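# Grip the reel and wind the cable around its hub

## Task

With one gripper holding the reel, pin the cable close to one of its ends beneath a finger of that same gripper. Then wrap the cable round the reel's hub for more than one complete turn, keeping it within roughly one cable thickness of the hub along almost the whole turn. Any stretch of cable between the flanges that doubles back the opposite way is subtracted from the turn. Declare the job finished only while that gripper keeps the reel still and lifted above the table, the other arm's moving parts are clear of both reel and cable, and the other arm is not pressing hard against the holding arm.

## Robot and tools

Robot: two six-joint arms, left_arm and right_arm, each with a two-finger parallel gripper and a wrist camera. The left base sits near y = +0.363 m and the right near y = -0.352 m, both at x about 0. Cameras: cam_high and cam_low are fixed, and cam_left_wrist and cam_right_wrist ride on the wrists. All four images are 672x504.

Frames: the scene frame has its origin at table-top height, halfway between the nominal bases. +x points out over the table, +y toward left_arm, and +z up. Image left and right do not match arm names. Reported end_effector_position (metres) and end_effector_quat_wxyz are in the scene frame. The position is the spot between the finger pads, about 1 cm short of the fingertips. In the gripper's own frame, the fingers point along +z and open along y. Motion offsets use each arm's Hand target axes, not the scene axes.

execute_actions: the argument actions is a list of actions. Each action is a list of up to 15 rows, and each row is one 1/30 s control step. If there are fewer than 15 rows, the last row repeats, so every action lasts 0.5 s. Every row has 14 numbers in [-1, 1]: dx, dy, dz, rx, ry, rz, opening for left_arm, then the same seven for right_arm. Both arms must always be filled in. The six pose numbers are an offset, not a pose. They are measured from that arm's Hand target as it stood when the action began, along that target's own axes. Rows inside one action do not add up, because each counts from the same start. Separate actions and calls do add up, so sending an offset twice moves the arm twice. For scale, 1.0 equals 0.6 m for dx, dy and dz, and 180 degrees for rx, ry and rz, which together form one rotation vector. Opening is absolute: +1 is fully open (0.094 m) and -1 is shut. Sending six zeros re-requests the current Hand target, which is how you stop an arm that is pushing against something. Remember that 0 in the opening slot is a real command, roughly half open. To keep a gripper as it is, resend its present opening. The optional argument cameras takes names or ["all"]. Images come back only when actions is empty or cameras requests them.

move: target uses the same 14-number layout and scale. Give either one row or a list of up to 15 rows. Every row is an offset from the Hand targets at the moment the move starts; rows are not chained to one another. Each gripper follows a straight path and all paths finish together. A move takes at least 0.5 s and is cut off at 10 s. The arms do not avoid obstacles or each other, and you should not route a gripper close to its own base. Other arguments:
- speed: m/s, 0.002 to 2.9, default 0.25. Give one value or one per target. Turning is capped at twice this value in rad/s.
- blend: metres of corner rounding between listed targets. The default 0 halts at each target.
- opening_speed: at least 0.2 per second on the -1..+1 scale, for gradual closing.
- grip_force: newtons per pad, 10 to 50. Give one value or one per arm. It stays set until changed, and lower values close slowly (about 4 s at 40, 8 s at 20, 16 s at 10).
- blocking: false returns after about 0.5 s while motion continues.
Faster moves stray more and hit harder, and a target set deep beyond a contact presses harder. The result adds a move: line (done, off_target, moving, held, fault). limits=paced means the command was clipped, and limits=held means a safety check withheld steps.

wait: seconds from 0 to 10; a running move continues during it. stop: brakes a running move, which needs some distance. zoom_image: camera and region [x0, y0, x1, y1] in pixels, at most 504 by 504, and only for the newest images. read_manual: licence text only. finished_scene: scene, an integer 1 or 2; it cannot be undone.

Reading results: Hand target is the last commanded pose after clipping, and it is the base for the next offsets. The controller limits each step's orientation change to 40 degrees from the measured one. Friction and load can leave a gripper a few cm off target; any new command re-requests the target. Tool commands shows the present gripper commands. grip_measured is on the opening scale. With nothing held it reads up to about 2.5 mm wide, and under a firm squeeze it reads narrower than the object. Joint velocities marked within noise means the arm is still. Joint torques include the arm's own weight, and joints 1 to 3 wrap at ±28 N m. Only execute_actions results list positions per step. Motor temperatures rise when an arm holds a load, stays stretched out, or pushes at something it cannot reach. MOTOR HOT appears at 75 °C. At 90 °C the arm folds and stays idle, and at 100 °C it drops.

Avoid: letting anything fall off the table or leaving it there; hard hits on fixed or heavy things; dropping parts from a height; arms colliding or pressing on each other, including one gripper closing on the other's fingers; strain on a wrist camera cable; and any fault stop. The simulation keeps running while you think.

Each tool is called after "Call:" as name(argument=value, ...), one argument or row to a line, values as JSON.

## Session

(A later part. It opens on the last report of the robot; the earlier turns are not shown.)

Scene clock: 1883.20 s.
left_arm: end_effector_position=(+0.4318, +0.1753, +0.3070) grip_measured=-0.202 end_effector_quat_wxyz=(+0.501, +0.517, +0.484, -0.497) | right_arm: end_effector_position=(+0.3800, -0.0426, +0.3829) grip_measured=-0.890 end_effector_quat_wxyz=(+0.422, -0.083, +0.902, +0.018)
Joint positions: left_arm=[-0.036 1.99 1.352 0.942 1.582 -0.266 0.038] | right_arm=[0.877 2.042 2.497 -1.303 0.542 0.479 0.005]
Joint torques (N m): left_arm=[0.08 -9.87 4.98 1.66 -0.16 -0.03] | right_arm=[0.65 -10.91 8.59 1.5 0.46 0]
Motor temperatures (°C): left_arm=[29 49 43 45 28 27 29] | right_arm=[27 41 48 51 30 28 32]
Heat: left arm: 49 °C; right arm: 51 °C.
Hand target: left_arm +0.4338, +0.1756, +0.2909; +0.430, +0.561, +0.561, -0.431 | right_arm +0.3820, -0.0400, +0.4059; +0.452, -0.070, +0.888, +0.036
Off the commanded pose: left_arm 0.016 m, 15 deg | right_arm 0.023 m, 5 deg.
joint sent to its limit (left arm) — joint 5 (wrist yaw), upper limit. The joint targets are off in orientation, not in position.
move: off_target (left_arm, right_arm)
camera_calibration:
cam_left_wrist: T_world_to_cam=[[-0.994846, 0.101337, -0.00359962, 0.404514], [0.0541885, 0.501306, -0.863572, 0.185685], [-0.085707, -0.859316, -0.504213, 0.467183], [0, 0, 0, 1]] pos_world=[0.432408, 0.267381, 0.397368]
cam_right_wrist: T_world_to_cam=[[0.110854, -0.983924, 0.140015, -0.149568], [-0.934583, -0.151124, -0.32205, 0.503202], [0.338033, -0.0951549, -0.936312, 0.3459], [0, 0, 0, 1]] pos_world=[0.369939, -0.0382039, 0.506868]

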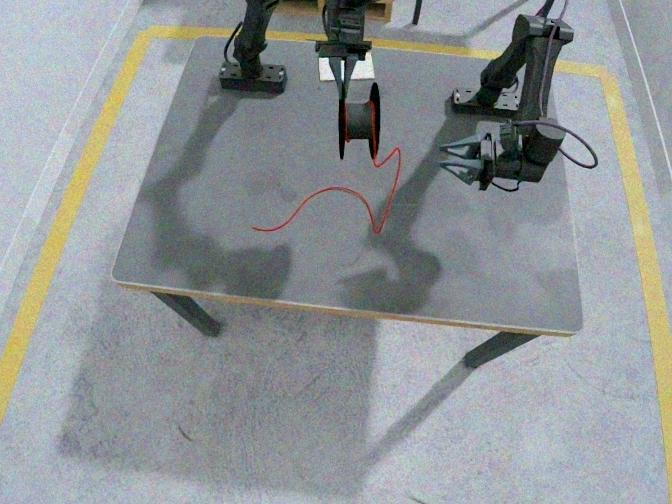

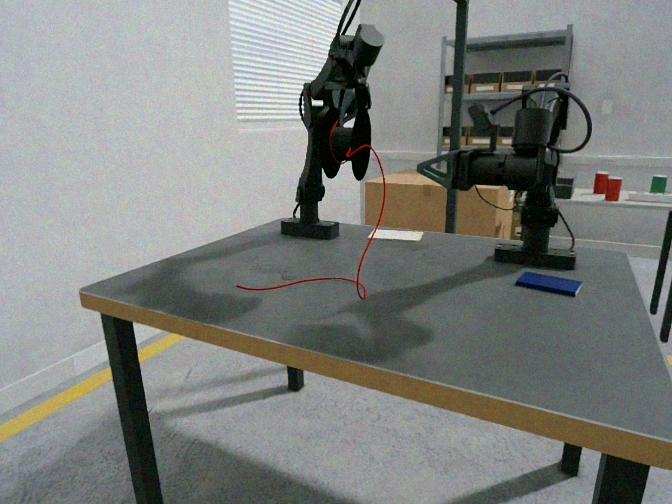

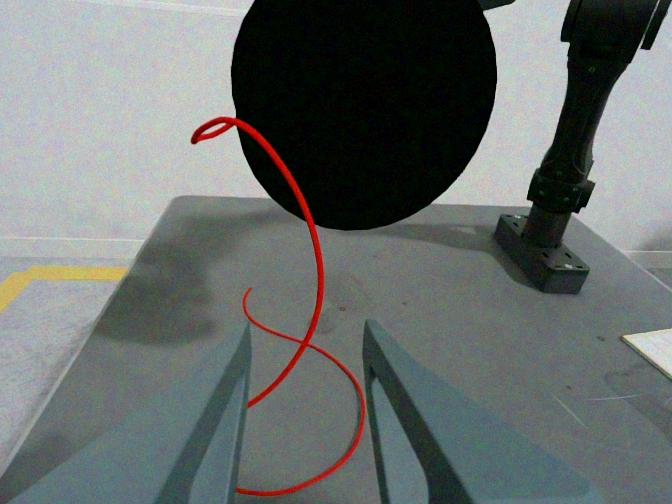

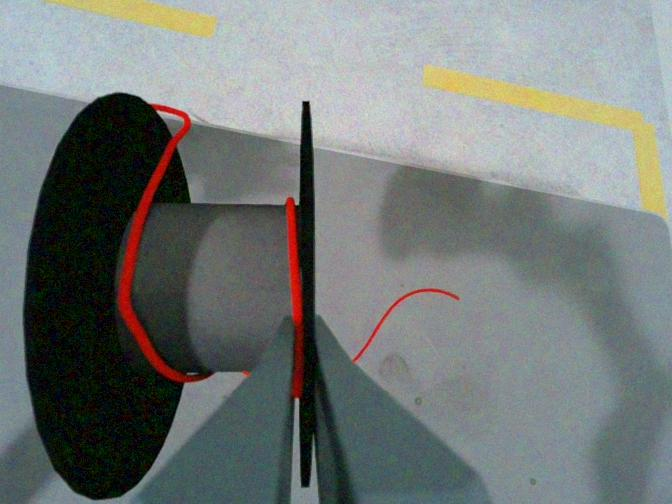

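Call:
move(
  target=[0.0020,-0.0063,0.0953,0,0,0,-0.2,0,0,0,0,0,0,-1],
  speed=0.15,
  cameras=["cam_left_wrist","cam_high","cam_low"],
)

Scene clock: 1898.33 s.
left_arm: end_effector_position=(+0.4289, +0.1251, +0.2787) grip_measured=-0.202 end_effector_quat_wxyz=(+0.436, +0.558, +0.566, -0.423) | right_arm: end_effector_position=(+0.3800, -0.0426, +0.3829) grip_measured=-0.890 end_effector_quat_wxyz=(+0.422, -0.083, +0.902, +0.018)
Joint positions: left_arm=[-0.171 2 1.767 -0.766 1.254 0.984 0.038] | right_arm=[0.877 2.042 2.497 -1.303 0.542 0.479 0.005]
Joint torques (N m): left_arm=[-0.58 -10.18 8.75 1.33 0.6 0.16] | right_arm=[0.61 -11.1 8.76 1.41 0.47 0.01]
Heat: left arm: 45 °C; right arm: 51 °C.
Hand target: left_arm +0.4299, +0.1207, +0.2750; +0.430, +0.561, +0.561, -0.431 | right_arm +0.3820, -0.0400, +0.4059; +0.452, -0.070, +0.888, +0.036
Off the commanded pose: left_arm 0.006 m, 1 deg | right_arm 0.023 m, 5 deg.
move: off_target (right_arm)
camera_calibration:
cam_left_wrist: T_world_to_cam=[[-0.998186, 0.0411634, 0.0439289, 0.402263], [-0.0017516, 0.709535, -0.704668, 0.140236], [-0.0601756, -0.703467, -0.708176, 0.435937], [0, 0, 0, 1]] pos_world=[0.428012, 0.190607, 0.38987]
Images, in order (width x height): cam_high 672x504, cam_low 672x504, cam_left_wrist 672x504.

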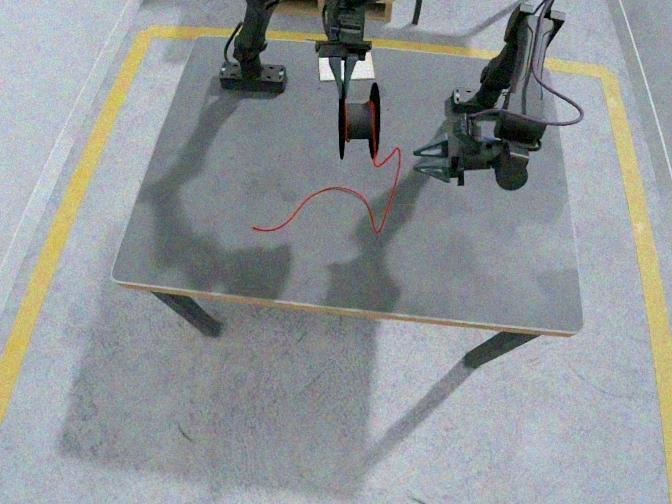

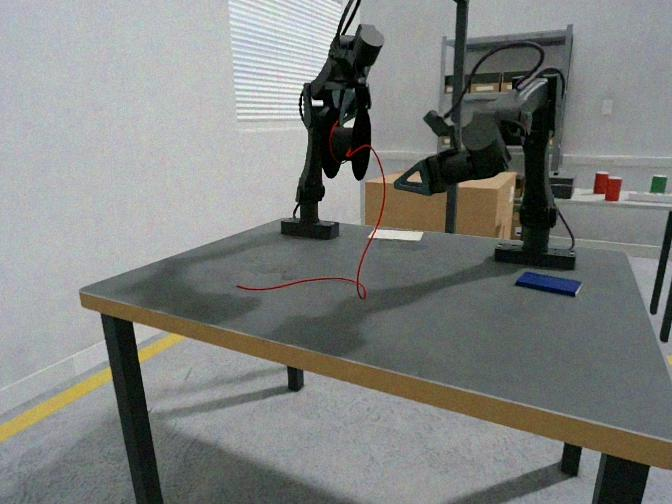

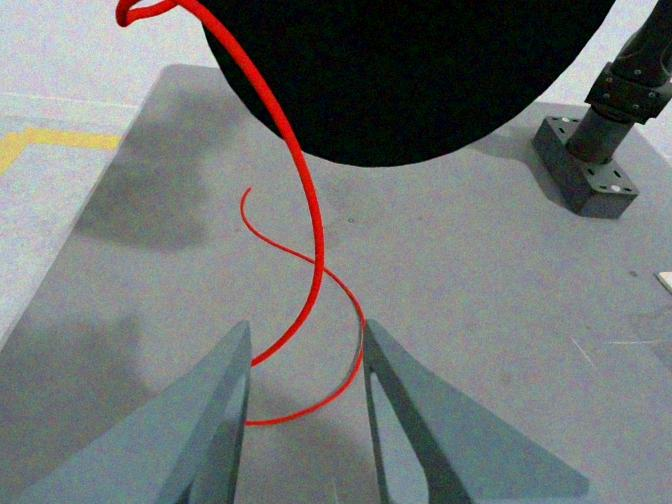

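Call:
move(
  target=[-0.0142,-0.005,0.0531,0,0,0,-0.2,0,0,0,0,0,0,-1],
  speed=0.1,
  cameras=["cam_left_wrist","cam_high","cam_low"],
)

Scene clock: 1909.40 s.
left_arm: end_effector_position=(+0.4293, +0.0880, +0.2820) grip_measured=-0.202 end_effector_quat_wxyz=(+0.437, +0.564, +0.558, -0.423) | right_arm: end_effector_position=(+0.3800, -0.0426, +0.3829) grip_measured=-0.890 end_effector_quat_wxyz=(+0.422, -0.083, +0.902, +0.018)
Joint positions: left_arm=[-0.255 2 1.749 -0.579 1.211 0.818 0.038] | right_arm=[0.877 2.042 2.497 -1.303 0.542 0.479 0.005]
Joint torques (N m): left_arm=[-0.02 -12.22 5.53 1.69 0.53 0.02] | right_arm=[0.53 -11.08 8.69 1.52 0.46 0.02]
Heat: left arm: 45 °C; right arm: 51 °C.
Hand target: left_arm +0.4269, +0.0878, +0.2750; +0.430, +0.561, +0.561, -0.431 | right_arm +0.3820, -0.0400, +0.4059; +0.452, -0.070, +0.888, +0.036
Off the commanded pose: left_arm 0.007 m, 1 deg | right_arm 0.023 m, 5 deg.
move: off_target (right_arm)
camera_calibration:
cam_left_wrist: T_world_to_cam=[[-0.997947, 0.0558942, 0.0312572, 0.406168], [0.0175193, 0.707744, -0.706252, 0.16117], [-0.0615975, -0.704255, -0.70727, 0.412613], [0, 0, 0, 1]] pos_world=[0.427927, 0.153815, 0.39296]
Images, in order (width x height): cam_high 672x504, cam_low 672x504, cam_left_wrist 672x504.

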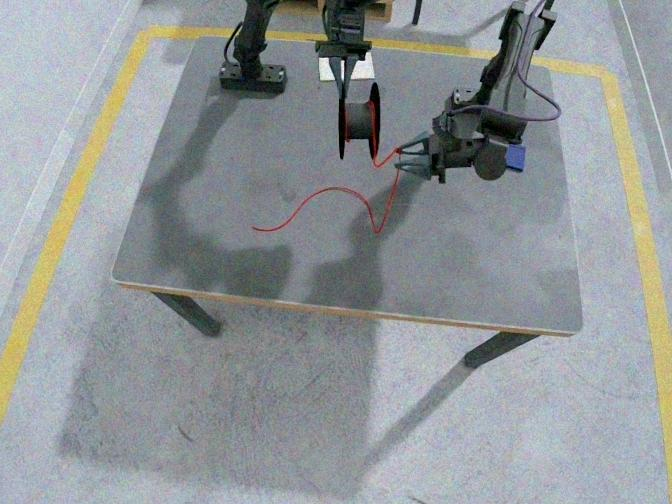

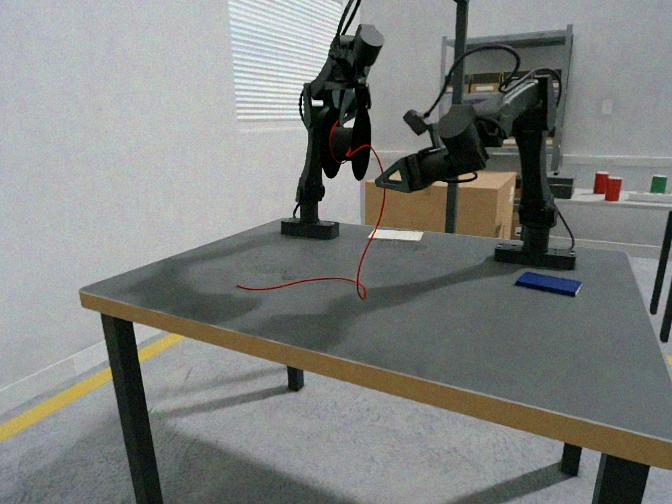

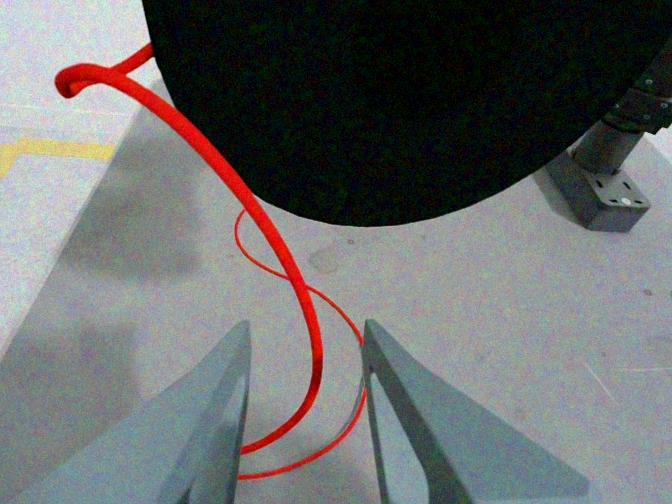

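Call:
move(
  target=[0,0,0,0,0,0,-1,0,0,0,0,0,0,-1],
  opening_speed=0.6,
  cameras=["cam_left_wrist","cam_high","cam_low"],
)

Scene clock: 1917.67 s.
left_arm: end_effector_position=(+0.4295, +0.0880, +0.2821) grip_measured=-0.917 end_effector_quat_wxyz=(+0.437, +0.564, +0.558, -0.423) | right_arm: end_effector_position=(+0.3800, -0.0426, +0.3829) grip_measured=-0.890 end_effector_quat_wxyz=(+0.422, -0.083, +0.902, +0.018)
Joint positions: left_arm=[-0.255 2 1.749 -0.577 1.211 0.816 0.004] | right_arm=[0.877 2.042 2.497 -1.303 0.542 0.479 0.005]
Joint torques (N m): left_arm=[-0.08 -12.23 5.49 1.7 0.54 -0.01] | right_arm=[0.75 -10.93 8.64 1.48 0.47 0.03]
Heat: left arm: 46 °C; right arm: 51 °C.
Hand target: left_arm +0.4269, +0.0878, +0.2750; +0.430, +0.561, +0.561, -0.431 | right_arm +0.3820, -0.0400, +0.4059; +0.452, -0.070, +0.888, +0.036
Off the commanded pose: left_arm 0.008 m, 1 deg | right_arm 0.023 m, 5 deg.
move: off_target (right_arm)
camera_calibration:
cam_left_wrist: T_world_to_cam=[[-0.997987, 0.0551938, 0.0312301, 0.406504], [0.0170305, 0.707626, -0.706382, 0.161586], [-0.0610871, -0.704428, -0.707142, 0.412383], [0, 0, 0, 1]] pos_world=[0.428126, 0.153715, 0.393059]
Images, in order (width x height): cam_high 672x504, cam_low 672x504, cam_left_wrist 672x504.

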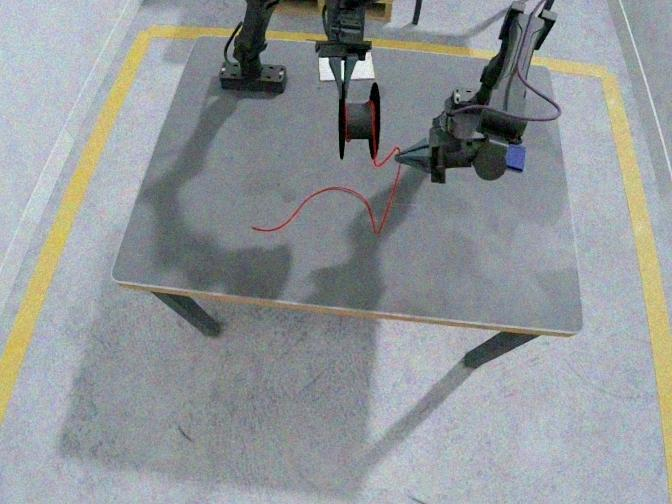

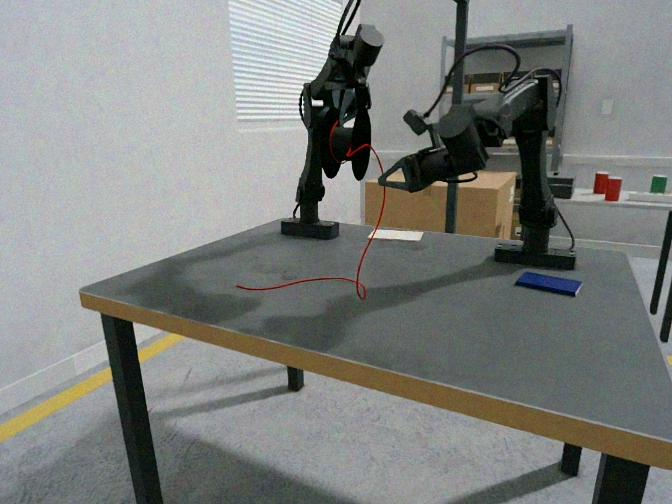

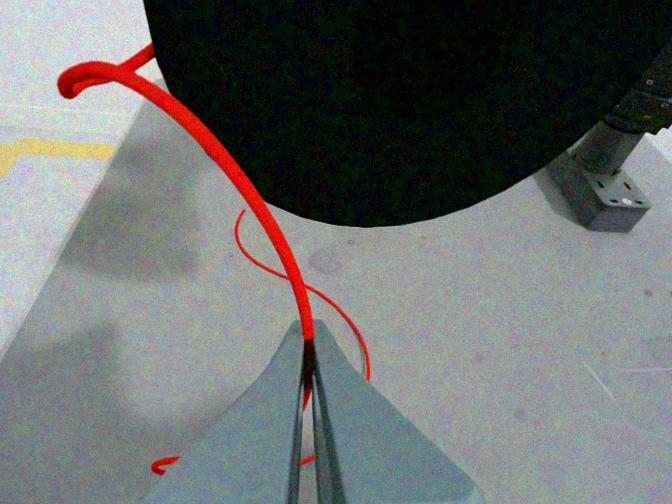

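Call:
move(
  target=[
    [-0.0265,0.1043,0.0250,0,-0.0833,0,-1,0,0,0,0,0,0,-1],
    [0.0090,0.1275,0.1178,0,-0.0833,0,-1,0,0,0,0,0,0,-1],
  ],
  speed=0.1,
  blend=[0.01,0],
  cameras=["all"],
)

Call:
zoom_image(
  camera="cam_low",
  region=[280, 60, 460, 240],
)

Call:
zoom_image(
  camera="cam_high",
  region=[300, 40, 460, 200],
)

Call:
zoom_image(
  camera="cam_right_wrist",
  region=[0, 60, 340, 400],
)

Scene clock: 1954.40 s.
left_arm: end_effector_position=(+0.4968, +0.0223, +0.2582) grip_measured=-0.918 end_effector_quat_wxyz=(+0.499, +0.503, +0.496, -0.502) | right_arm: end_effector_position=(+0.3800, -0.0426, +0.3829) grip_measured=-0.890 end_effector_quat_wxyz=(+0.422, -0.083, +0.902, +0.018)
Joint positions: left_arm=[-0.335 2.338 1.793 0.548 1.264 0.001 0.004] | right_arm=[0.877 2.042 2.497 -1.303 0.542 0.479 0.005]
Joint torques (N m): left_arm=[-0.08 -13.26 8.77 1.95 -0.1 -0.01] | right_arm=[0.79 -11.06 8.73 1.49 0.47 -0.02]
Heat: left arm: 47 °C; right arm: 51 °C.
Hand target: left_arm +0.5033, +0.0209, +0.2515; +0.500, +0.500, +0.500, -0.500 | right_arm +0.3820, -0.0400, +0.4059; +0.452, -0.070, +0.888, +0.036
Off the commanded pose: left_arm 0.010 m, 1 deg | right_arm 0.023 m, 5 deg.
move: off_target (right_arm)
camera_calibration:
cam_left_wrist: T_world_to_cam=[[-0.996114, 0.0829215, 0.0296919, 0.476893], [0.0156827, 0.498708, -0.866628, 0.236672], [-0.0866697, -0.862795, -0.49807, 0.315663], [0, 0, 0, 1]] pos_world=[0.498686, 0.114778, 0.348169]
cam_right_wrist: T_world_to_cam=[[0.110854, -0.983924, 0.140015, -0.149568], [-0.934583, -0.151124, -0.32205, 0.503202], [0.338033, -0.0951549, -0.936312, 0.3459], [0, 0, 0, 1]] pos_world=[0.369939, -0.0382039, 0.506868]

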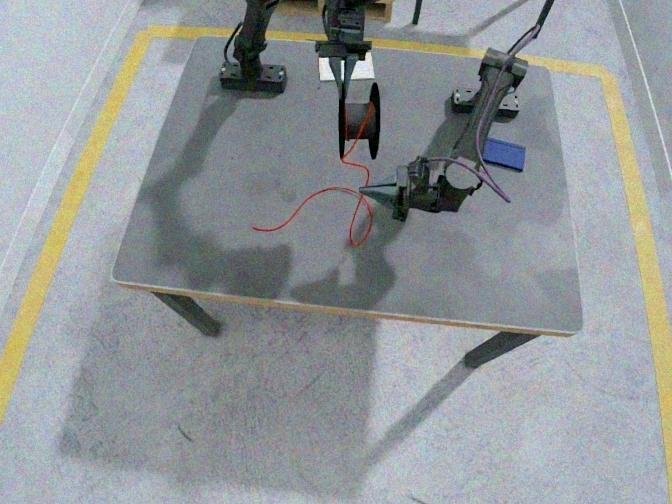

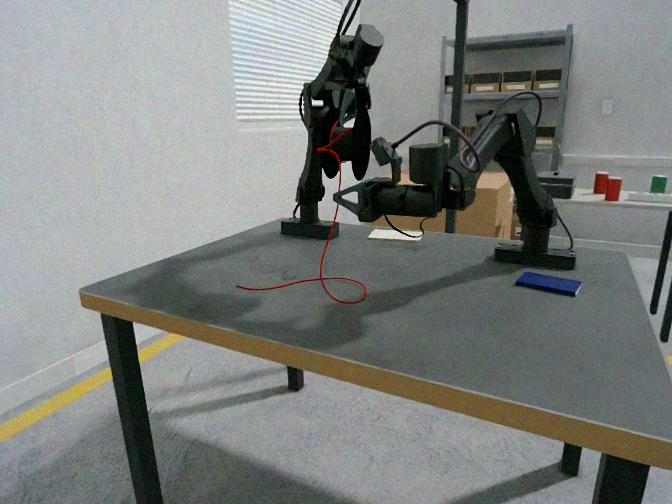

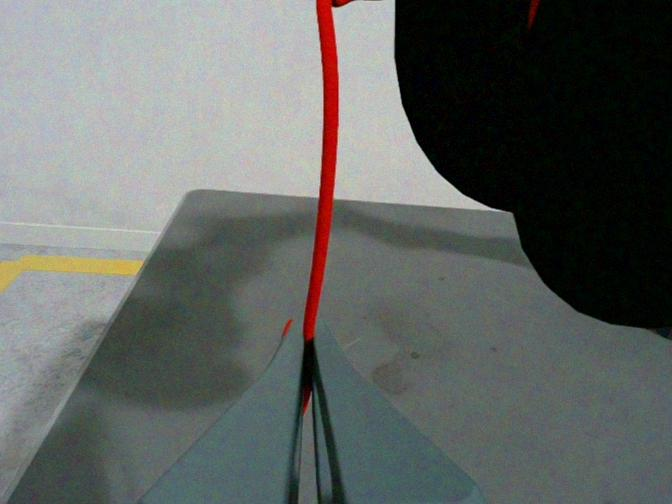

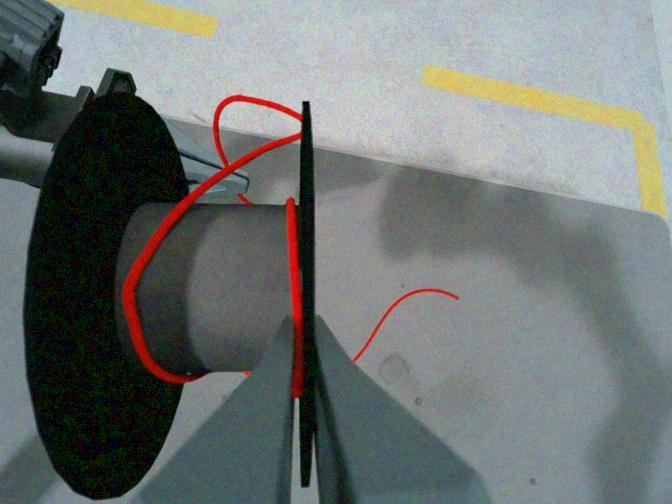

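Scaled by 2.800 from the camera's 672x504 image, which has a finer 960x720 frame.

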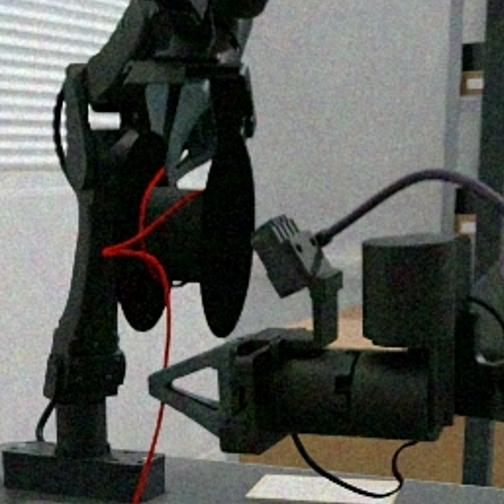

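Scaled by 3.150 from the camera's 672x504 image, which has a finer 960x720 frame.

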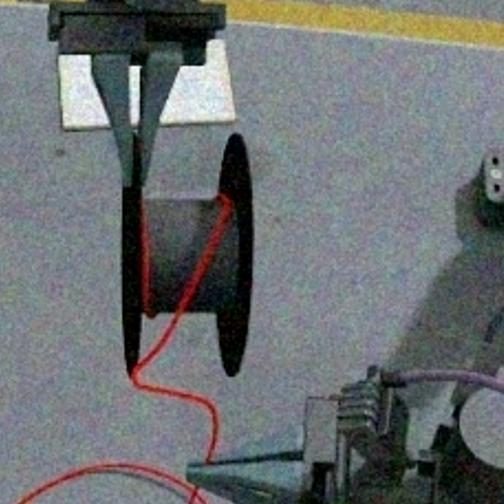

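Scaled by 1.482 from the camera's 672x504 image, which has a finer 960x720 frame.

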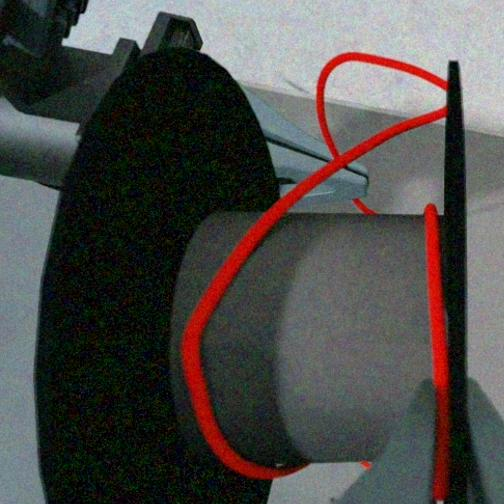

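Call:
move(
  target=[0.0117,0.0715,-0.0432,-0.1667,0,0,-1,0,0,0,0,0,0,-1],
  speed=0.08,
  cameras=["all"],
)

Call:
zoom_image(
  camera="cam_low",
  region=[280, 60, 460, 240],
)

Call:
zoom_image(
  camera="cam_high",
  region=[300, 40, 460, 200],
)

Call:
zoom_image(
  camera="cam_right_wrist",
  region=[0, 60, 340, 400],
)

Scene clock: 1978.97 s.
left_arm: end_effector_position=(+0.5508, +0.0472, +0.2359) grip_measured=-0.918 end_effector_quat_wxyz=(+0.608, +0.356, +0.614, -0.357) | right_arm: end_effector_position=(+0.3800, -0.0426, +0.3829) grip_measured=-0.890 end_effector_quat_wxyz=(+0.422, -0.083, +0.903, +0.017)
Joint positions: left_arm=[-0.356 2.237 1.531 0.697 0.717 0 0.004] | right_arm=[0.877 2.042 2.497 -1.303 0.542 0.479 0.005]
Joint torques (N m): left_arm=[-0.42 -17.13 5.46 2.26 -0.14 -0.02] | right_arm=[0.54 -11 8.7 1.49 0.48 0.03]
Heat: left arm: 46 °C; right arm: 51 °C.
Hand target: left_arm +0.5463, +0.0468, +0.2443; +0.612, +0.354, +0.612, -0.354 | right_arm +0.3820, -0.0400, +0.4059; +0.452, -0.070, +0.889, +0.036
Off the commanded pose: left_arm 0.010 m, 1 deg | right_arm 0.023 m, 5 deg.
move: off_target (right_arm)
camera_calibration:
cam_left_wrist: T_world_to_cam=[[-0.902846, -0.428159, 0.039352, 0.499737], [-0.24668, 0.440847, -0.86302, 0.350417], [0.352162, -0.788881, -0.503635, 0.0868458], [0, 0, 0, 1]] pos_world=[0.507043, 0.127998, 0.32649]
cam_right_wrist: T_world_to_cam=[[0.11088, -0.983883, 0.140284, -0.149699], [-0.934691, -0.151205, -0.3217, 0.503028], [0.337727, -0.0954526, -0.936392, 0.345949], [0, 0, 0, 1]] pos_world=[0.369938, -0.0382042, 0.506768]

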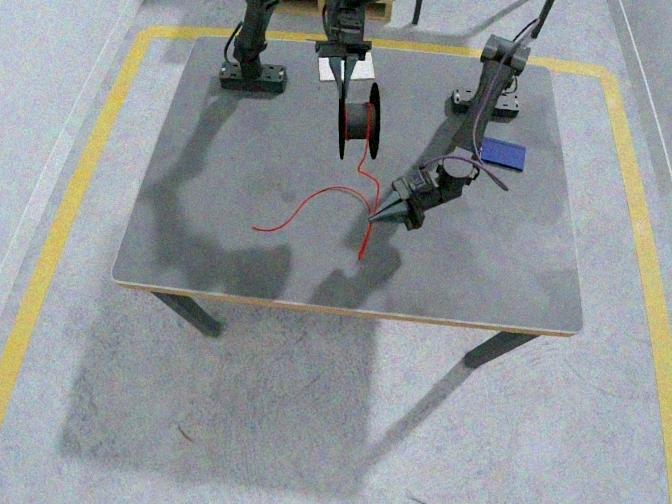

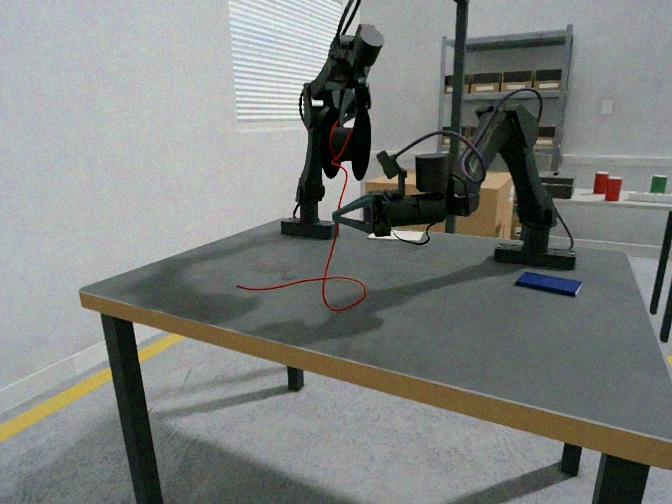

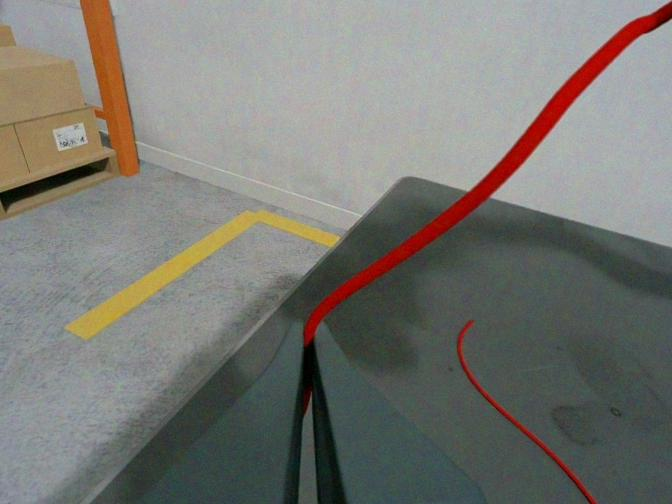

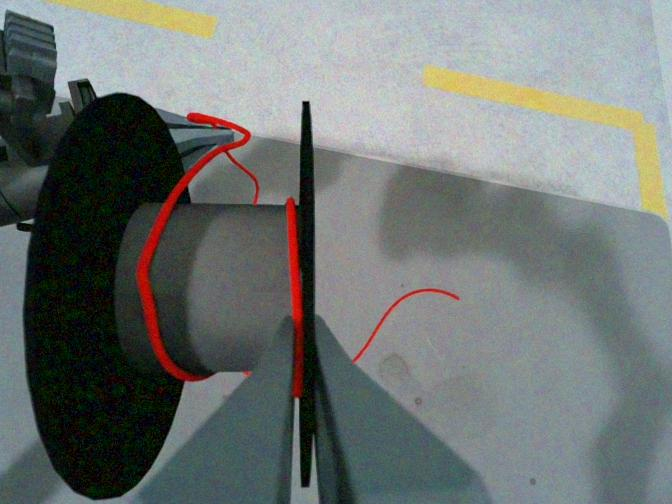

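Scaled by 2.800 from the camera's 672x504 image, which has a finer 960x720 frame.

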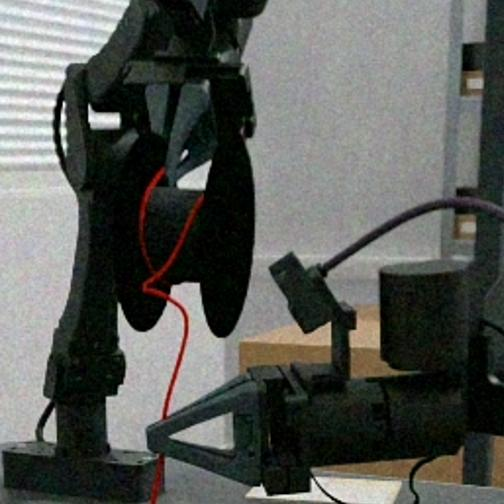

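Scaled by 3.150 from the camera's 672x504 image, which has a finer 960x720 frame.

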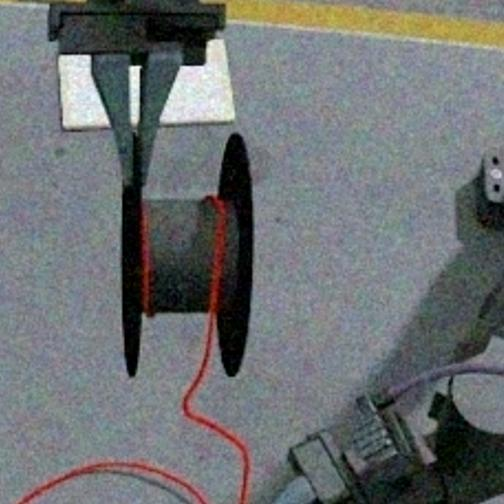

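Scaled by 1.482 from the camera's 672x504 image, which has a finer 960x720 frame.

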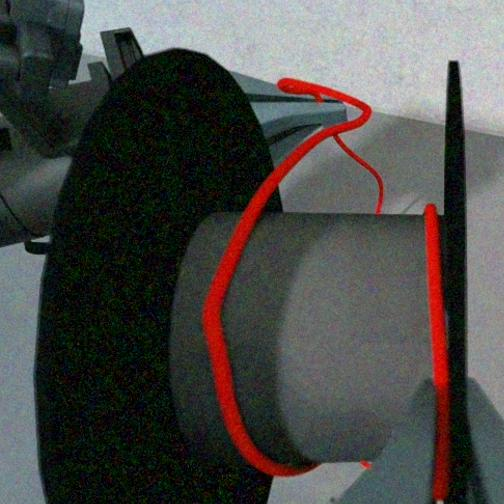

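Call:
move(
  target=[
    [0.0663,-0.0650,0.0089,0.1667,0,0,-1,0,0,0,0,0,0,-1],
    [0.1247,-0.1590,-0.0249,0.1667,0,0,-1,0,0,0,0,0,0,-1],
  ],
  speed=0.08,
  blend=[0.01,0],
  cameras=["all"],
)

Call:
zoom_image(
  camera="cam_low",
  region=[280, 60, 460, 240],
)

Call:
zoom_image(
  camera="cam_high",
  region=[300, 40, 460, 200],
)

Call:
zoom_image(
  camera="cam_right_wrist",
  region=[0, 60, 340, 400],
)

Scene clock: 1994.93 s.
left_arm: end_effector_position=(+0.4583, +0.0121, +0.1631) grip_measured=-0.918 end_effector_quat_wxyz=(+0.495, +0.501, +0.500, -0.504) | right_arm: end_effector_position=(+0.3788, -0.0434, +0.3814) grip_measured=-0.890 end_effector_quat_wxyz=(+0.419, -0.085, +0.904, +0.015)
Joint positions: left_arm=[-0.38 2.398 1.479 0.916 1.217 -0.005 0.004] | right_arm=[0.877 2.042 2.497 -1.312 0.539 0.479 0.005]
Joint torques (N m): left_arm=[-0.13 -17.03 4.67 1.98 -0.08 0.04] | right_arm=[0.68 -11 8.65 1.53 0.45 0.03]
Heat: left arm: 48 °C; right arm: 51 °C.
Hand target: left_arm +0.4563, +0.0122, +0.1696; +0.500, +0.500, +0.500, -0.500 | right_arm +0.3820, -0.0400, +0.4059; +0.452, -0.070, +0.889, +0.036
Off the commanded pose: left_arm 0.007 m, 1 deg | right_arm 0.025 m, 5 deg.
move: off_target (right_arm)
camera_calibration:
cam_left_wrist: T_world_to_cam=[[-0.995797, 0.0813859, 0.0420093, 0.440018], [0.00439751, 0.500631, -0.865649, 0.164969], [-0.0914828, -0.861826, -0.498885, 0.258492], [0, 0, 0, 1]] pos_world=[0.461091, 0.104376, 0.253278]
cam_right_wrist: T_world_to_cam=[[0.113625, -0.982846, 0.145267, -0.153064], [-0.936602, -0.154744, -0.314375, 0.499145], [0.331462, -0.100337, -0.938118, 0.34773], [0, 0, 0, 1]] pos_world=[0.369633, -0.0383083, 0.505366]

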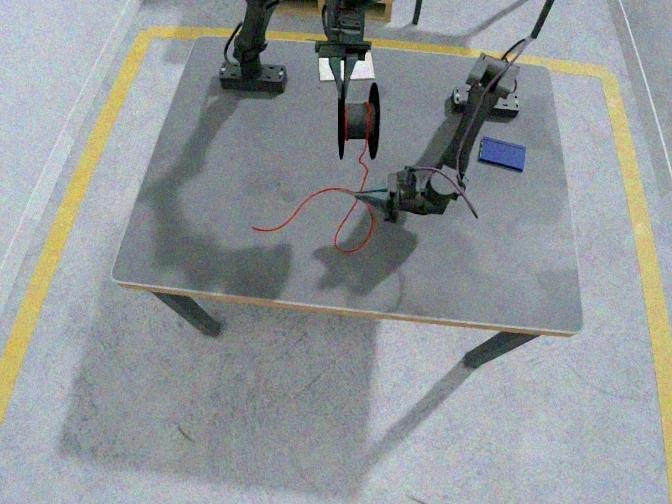

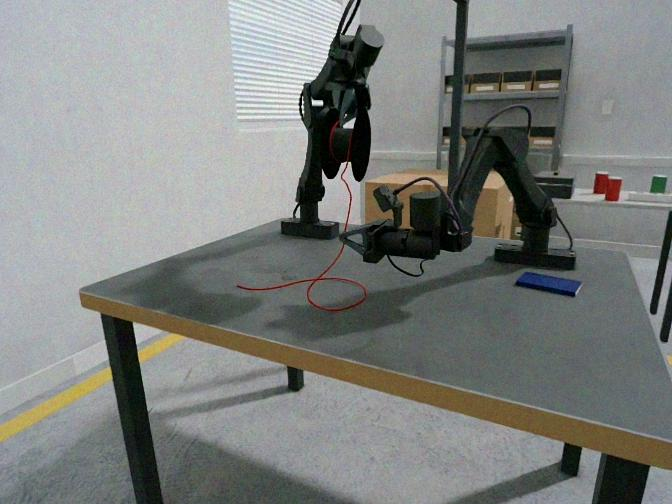

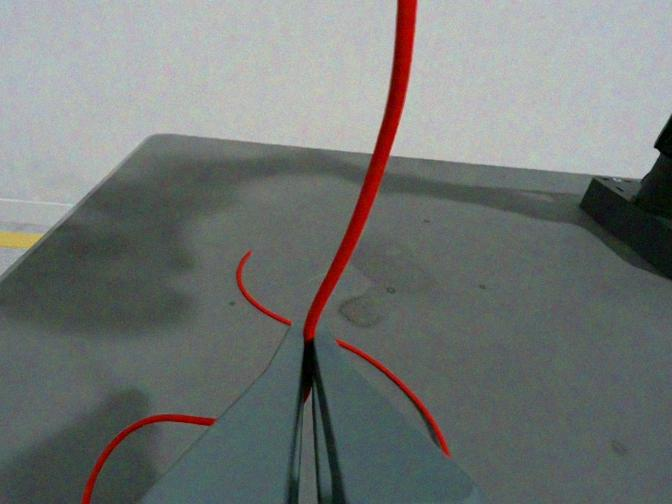

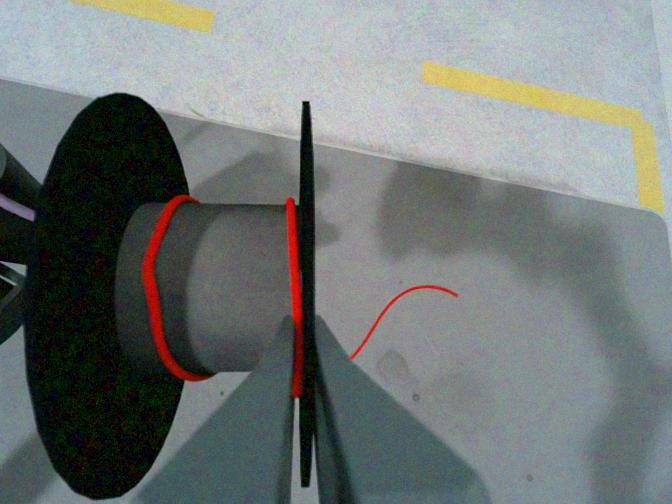

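Scaled by 2.800 from the camera's 672x504 image, which has a finer 960x720 frame.

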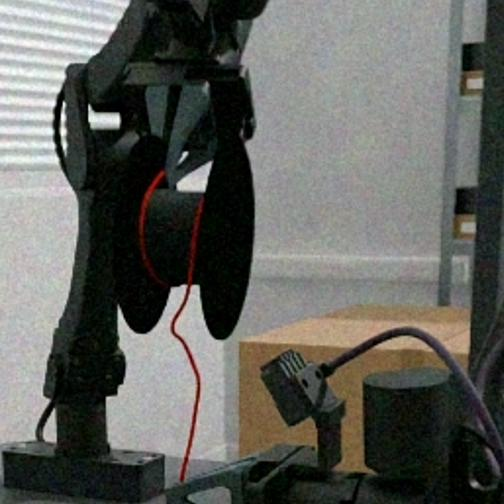

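Scaled by 3.150 from the camera's 672x504 image, which has a finer 960x720 frame.

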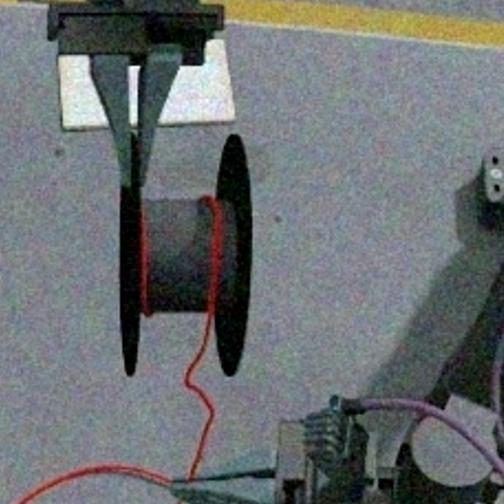

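Scaled by 1.482 from the camera's 672x504 image, which has a finer 960x720 frame.

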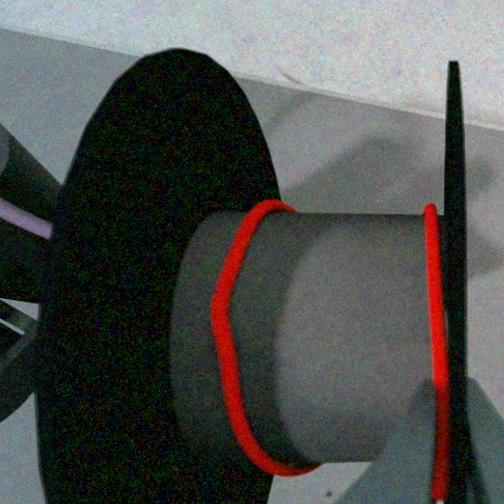

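Call:
move(
  target=[0.0417,0,0,0,0,0,-1,0,0,0,0,0,0,-1],
  speed=0.05,
  cameras=["all"],
)

Call:
zoom_image(
  camera="cam_low",
  region=[290, 80, 410, 200],
)

Call:
zoom_image(
  camera="cam_right_wrist",
  region=[100, 160, 340, 400],
)

Call:
zoom_image(
  camera="cam_high",
  region=[320, 70, 420, 170],
)

Scene clock: 2001.87 s.
left_arm: end_effector_position=(+0.4571, +0.0127, +0.1681) grip_measured=-0.918 end_effector_quat_wxyz=(+0.513, +0.508, +0.483, -0.496) | right_arm: end_effector_position=(+0.3788, -0.0434, +0.3814) grip_measured=-0.890 end_effector_quat_wxyz=(+0.419, -0.085, +0.904, +0.015)
Joint positions: left_arm=[-0.38 2.398 1.469 0.979 1.214 -0.005 0.004] | right_arm=[0.877 2.042 2.497 -1.312 0.539 0.479 0.005]
Joint torques (N m): left_arm=[-0.17 -11.88 4.67 1.95 -0.09 0.06] | right_arm=[0.43 -11.15 8.55 1.57 0.51 0.01]
Heat: left arm: 50 °C; right arm: 53 °C.
Hand target: left_arm +0.4563, +0.0122, +0.1445; +0.500, +0.500, +0.500, -0.500 | right_arm +0.3820, -0.0400, +0.4059; +0.452, -0.070, +0.889, +0.036
Off the commanded pose: left_arm 0.024 m, 3 deg | right_arm 0.025 m, 5 deg.
move: off_target (left_arm, right_arm)
camera_calibration:
cam_left_wrist: T_world_to_cam=[[-0.996804, 0.0794263, -0.00850683, 0.447508], [0.0460493, 0.484348, -0.873662, 0.151559], [-0.0652715, -0.871262, -0.486458, 0.247501], [0, 0, 0, 1]] pos_world=[0.455253, 0.106687, 0.256617]
cam_right_wrist: T_world_to_cam=[[0.113625, -0.982846, 0.145267, -0.153064], [-0.936602, -0.154744, -0.314375, 0.499145], [0.331462, -0.100337, -0.938118, 0.34773], [0, 0, 0, 1]] pos_world=[0.369633, -0.0383083, 0.505366]

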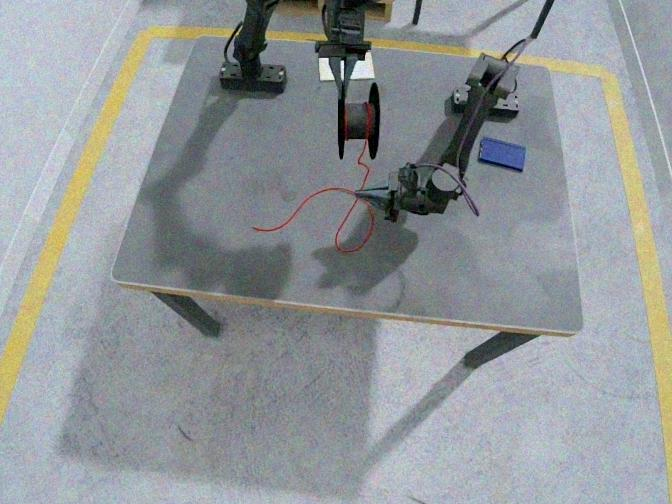

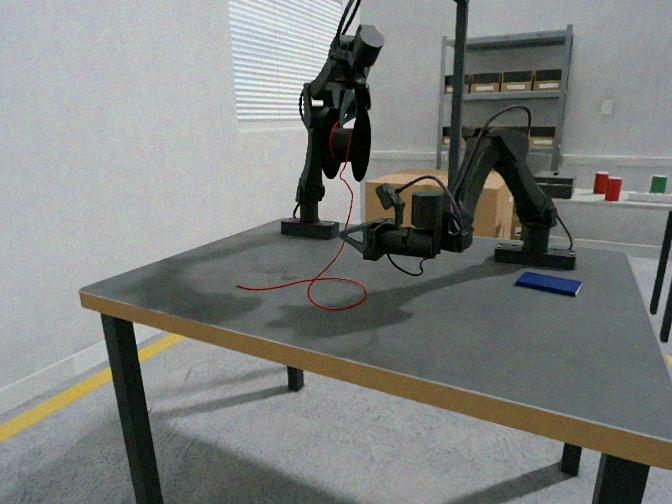

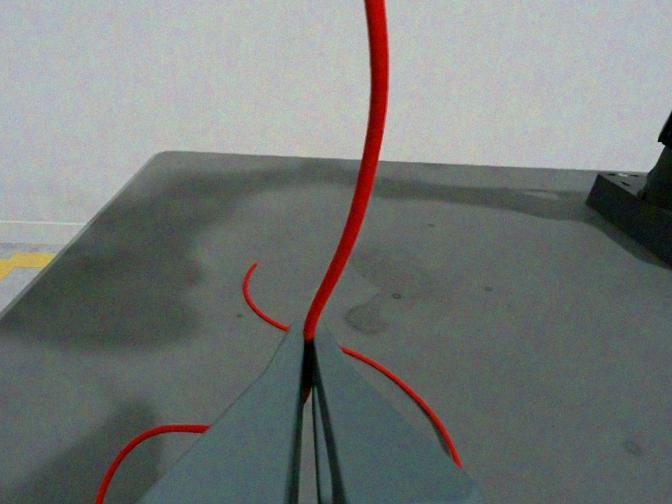

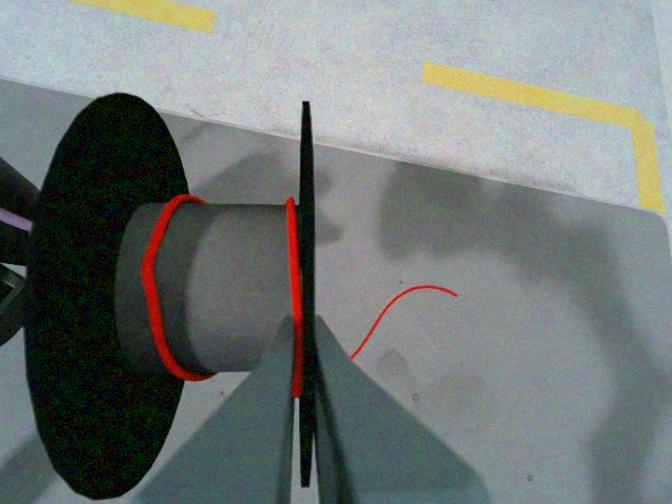

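Scaled by 4.200 from the camera's 672x504 image, which has a finer 960x720 frame.

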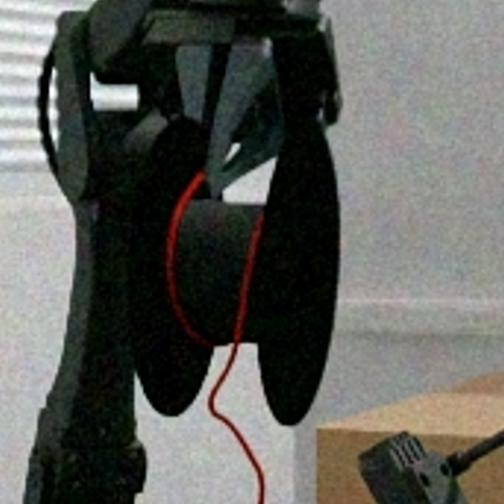

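Scaled by 2.100 from the camera's 672x504 image, which has a finer 960x720 frame.

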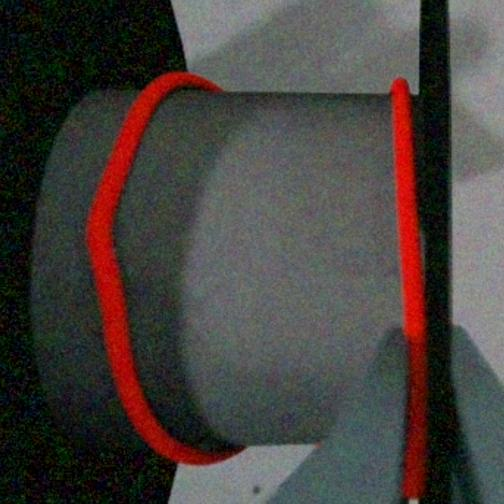

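Scaled by 5.040 from the camera's 672x504 image, which has a finer 960x720 frame.

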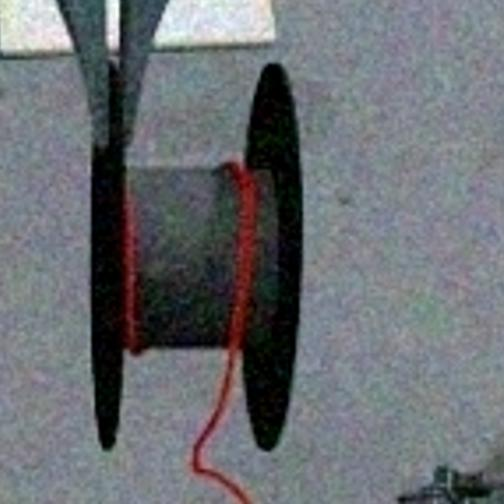

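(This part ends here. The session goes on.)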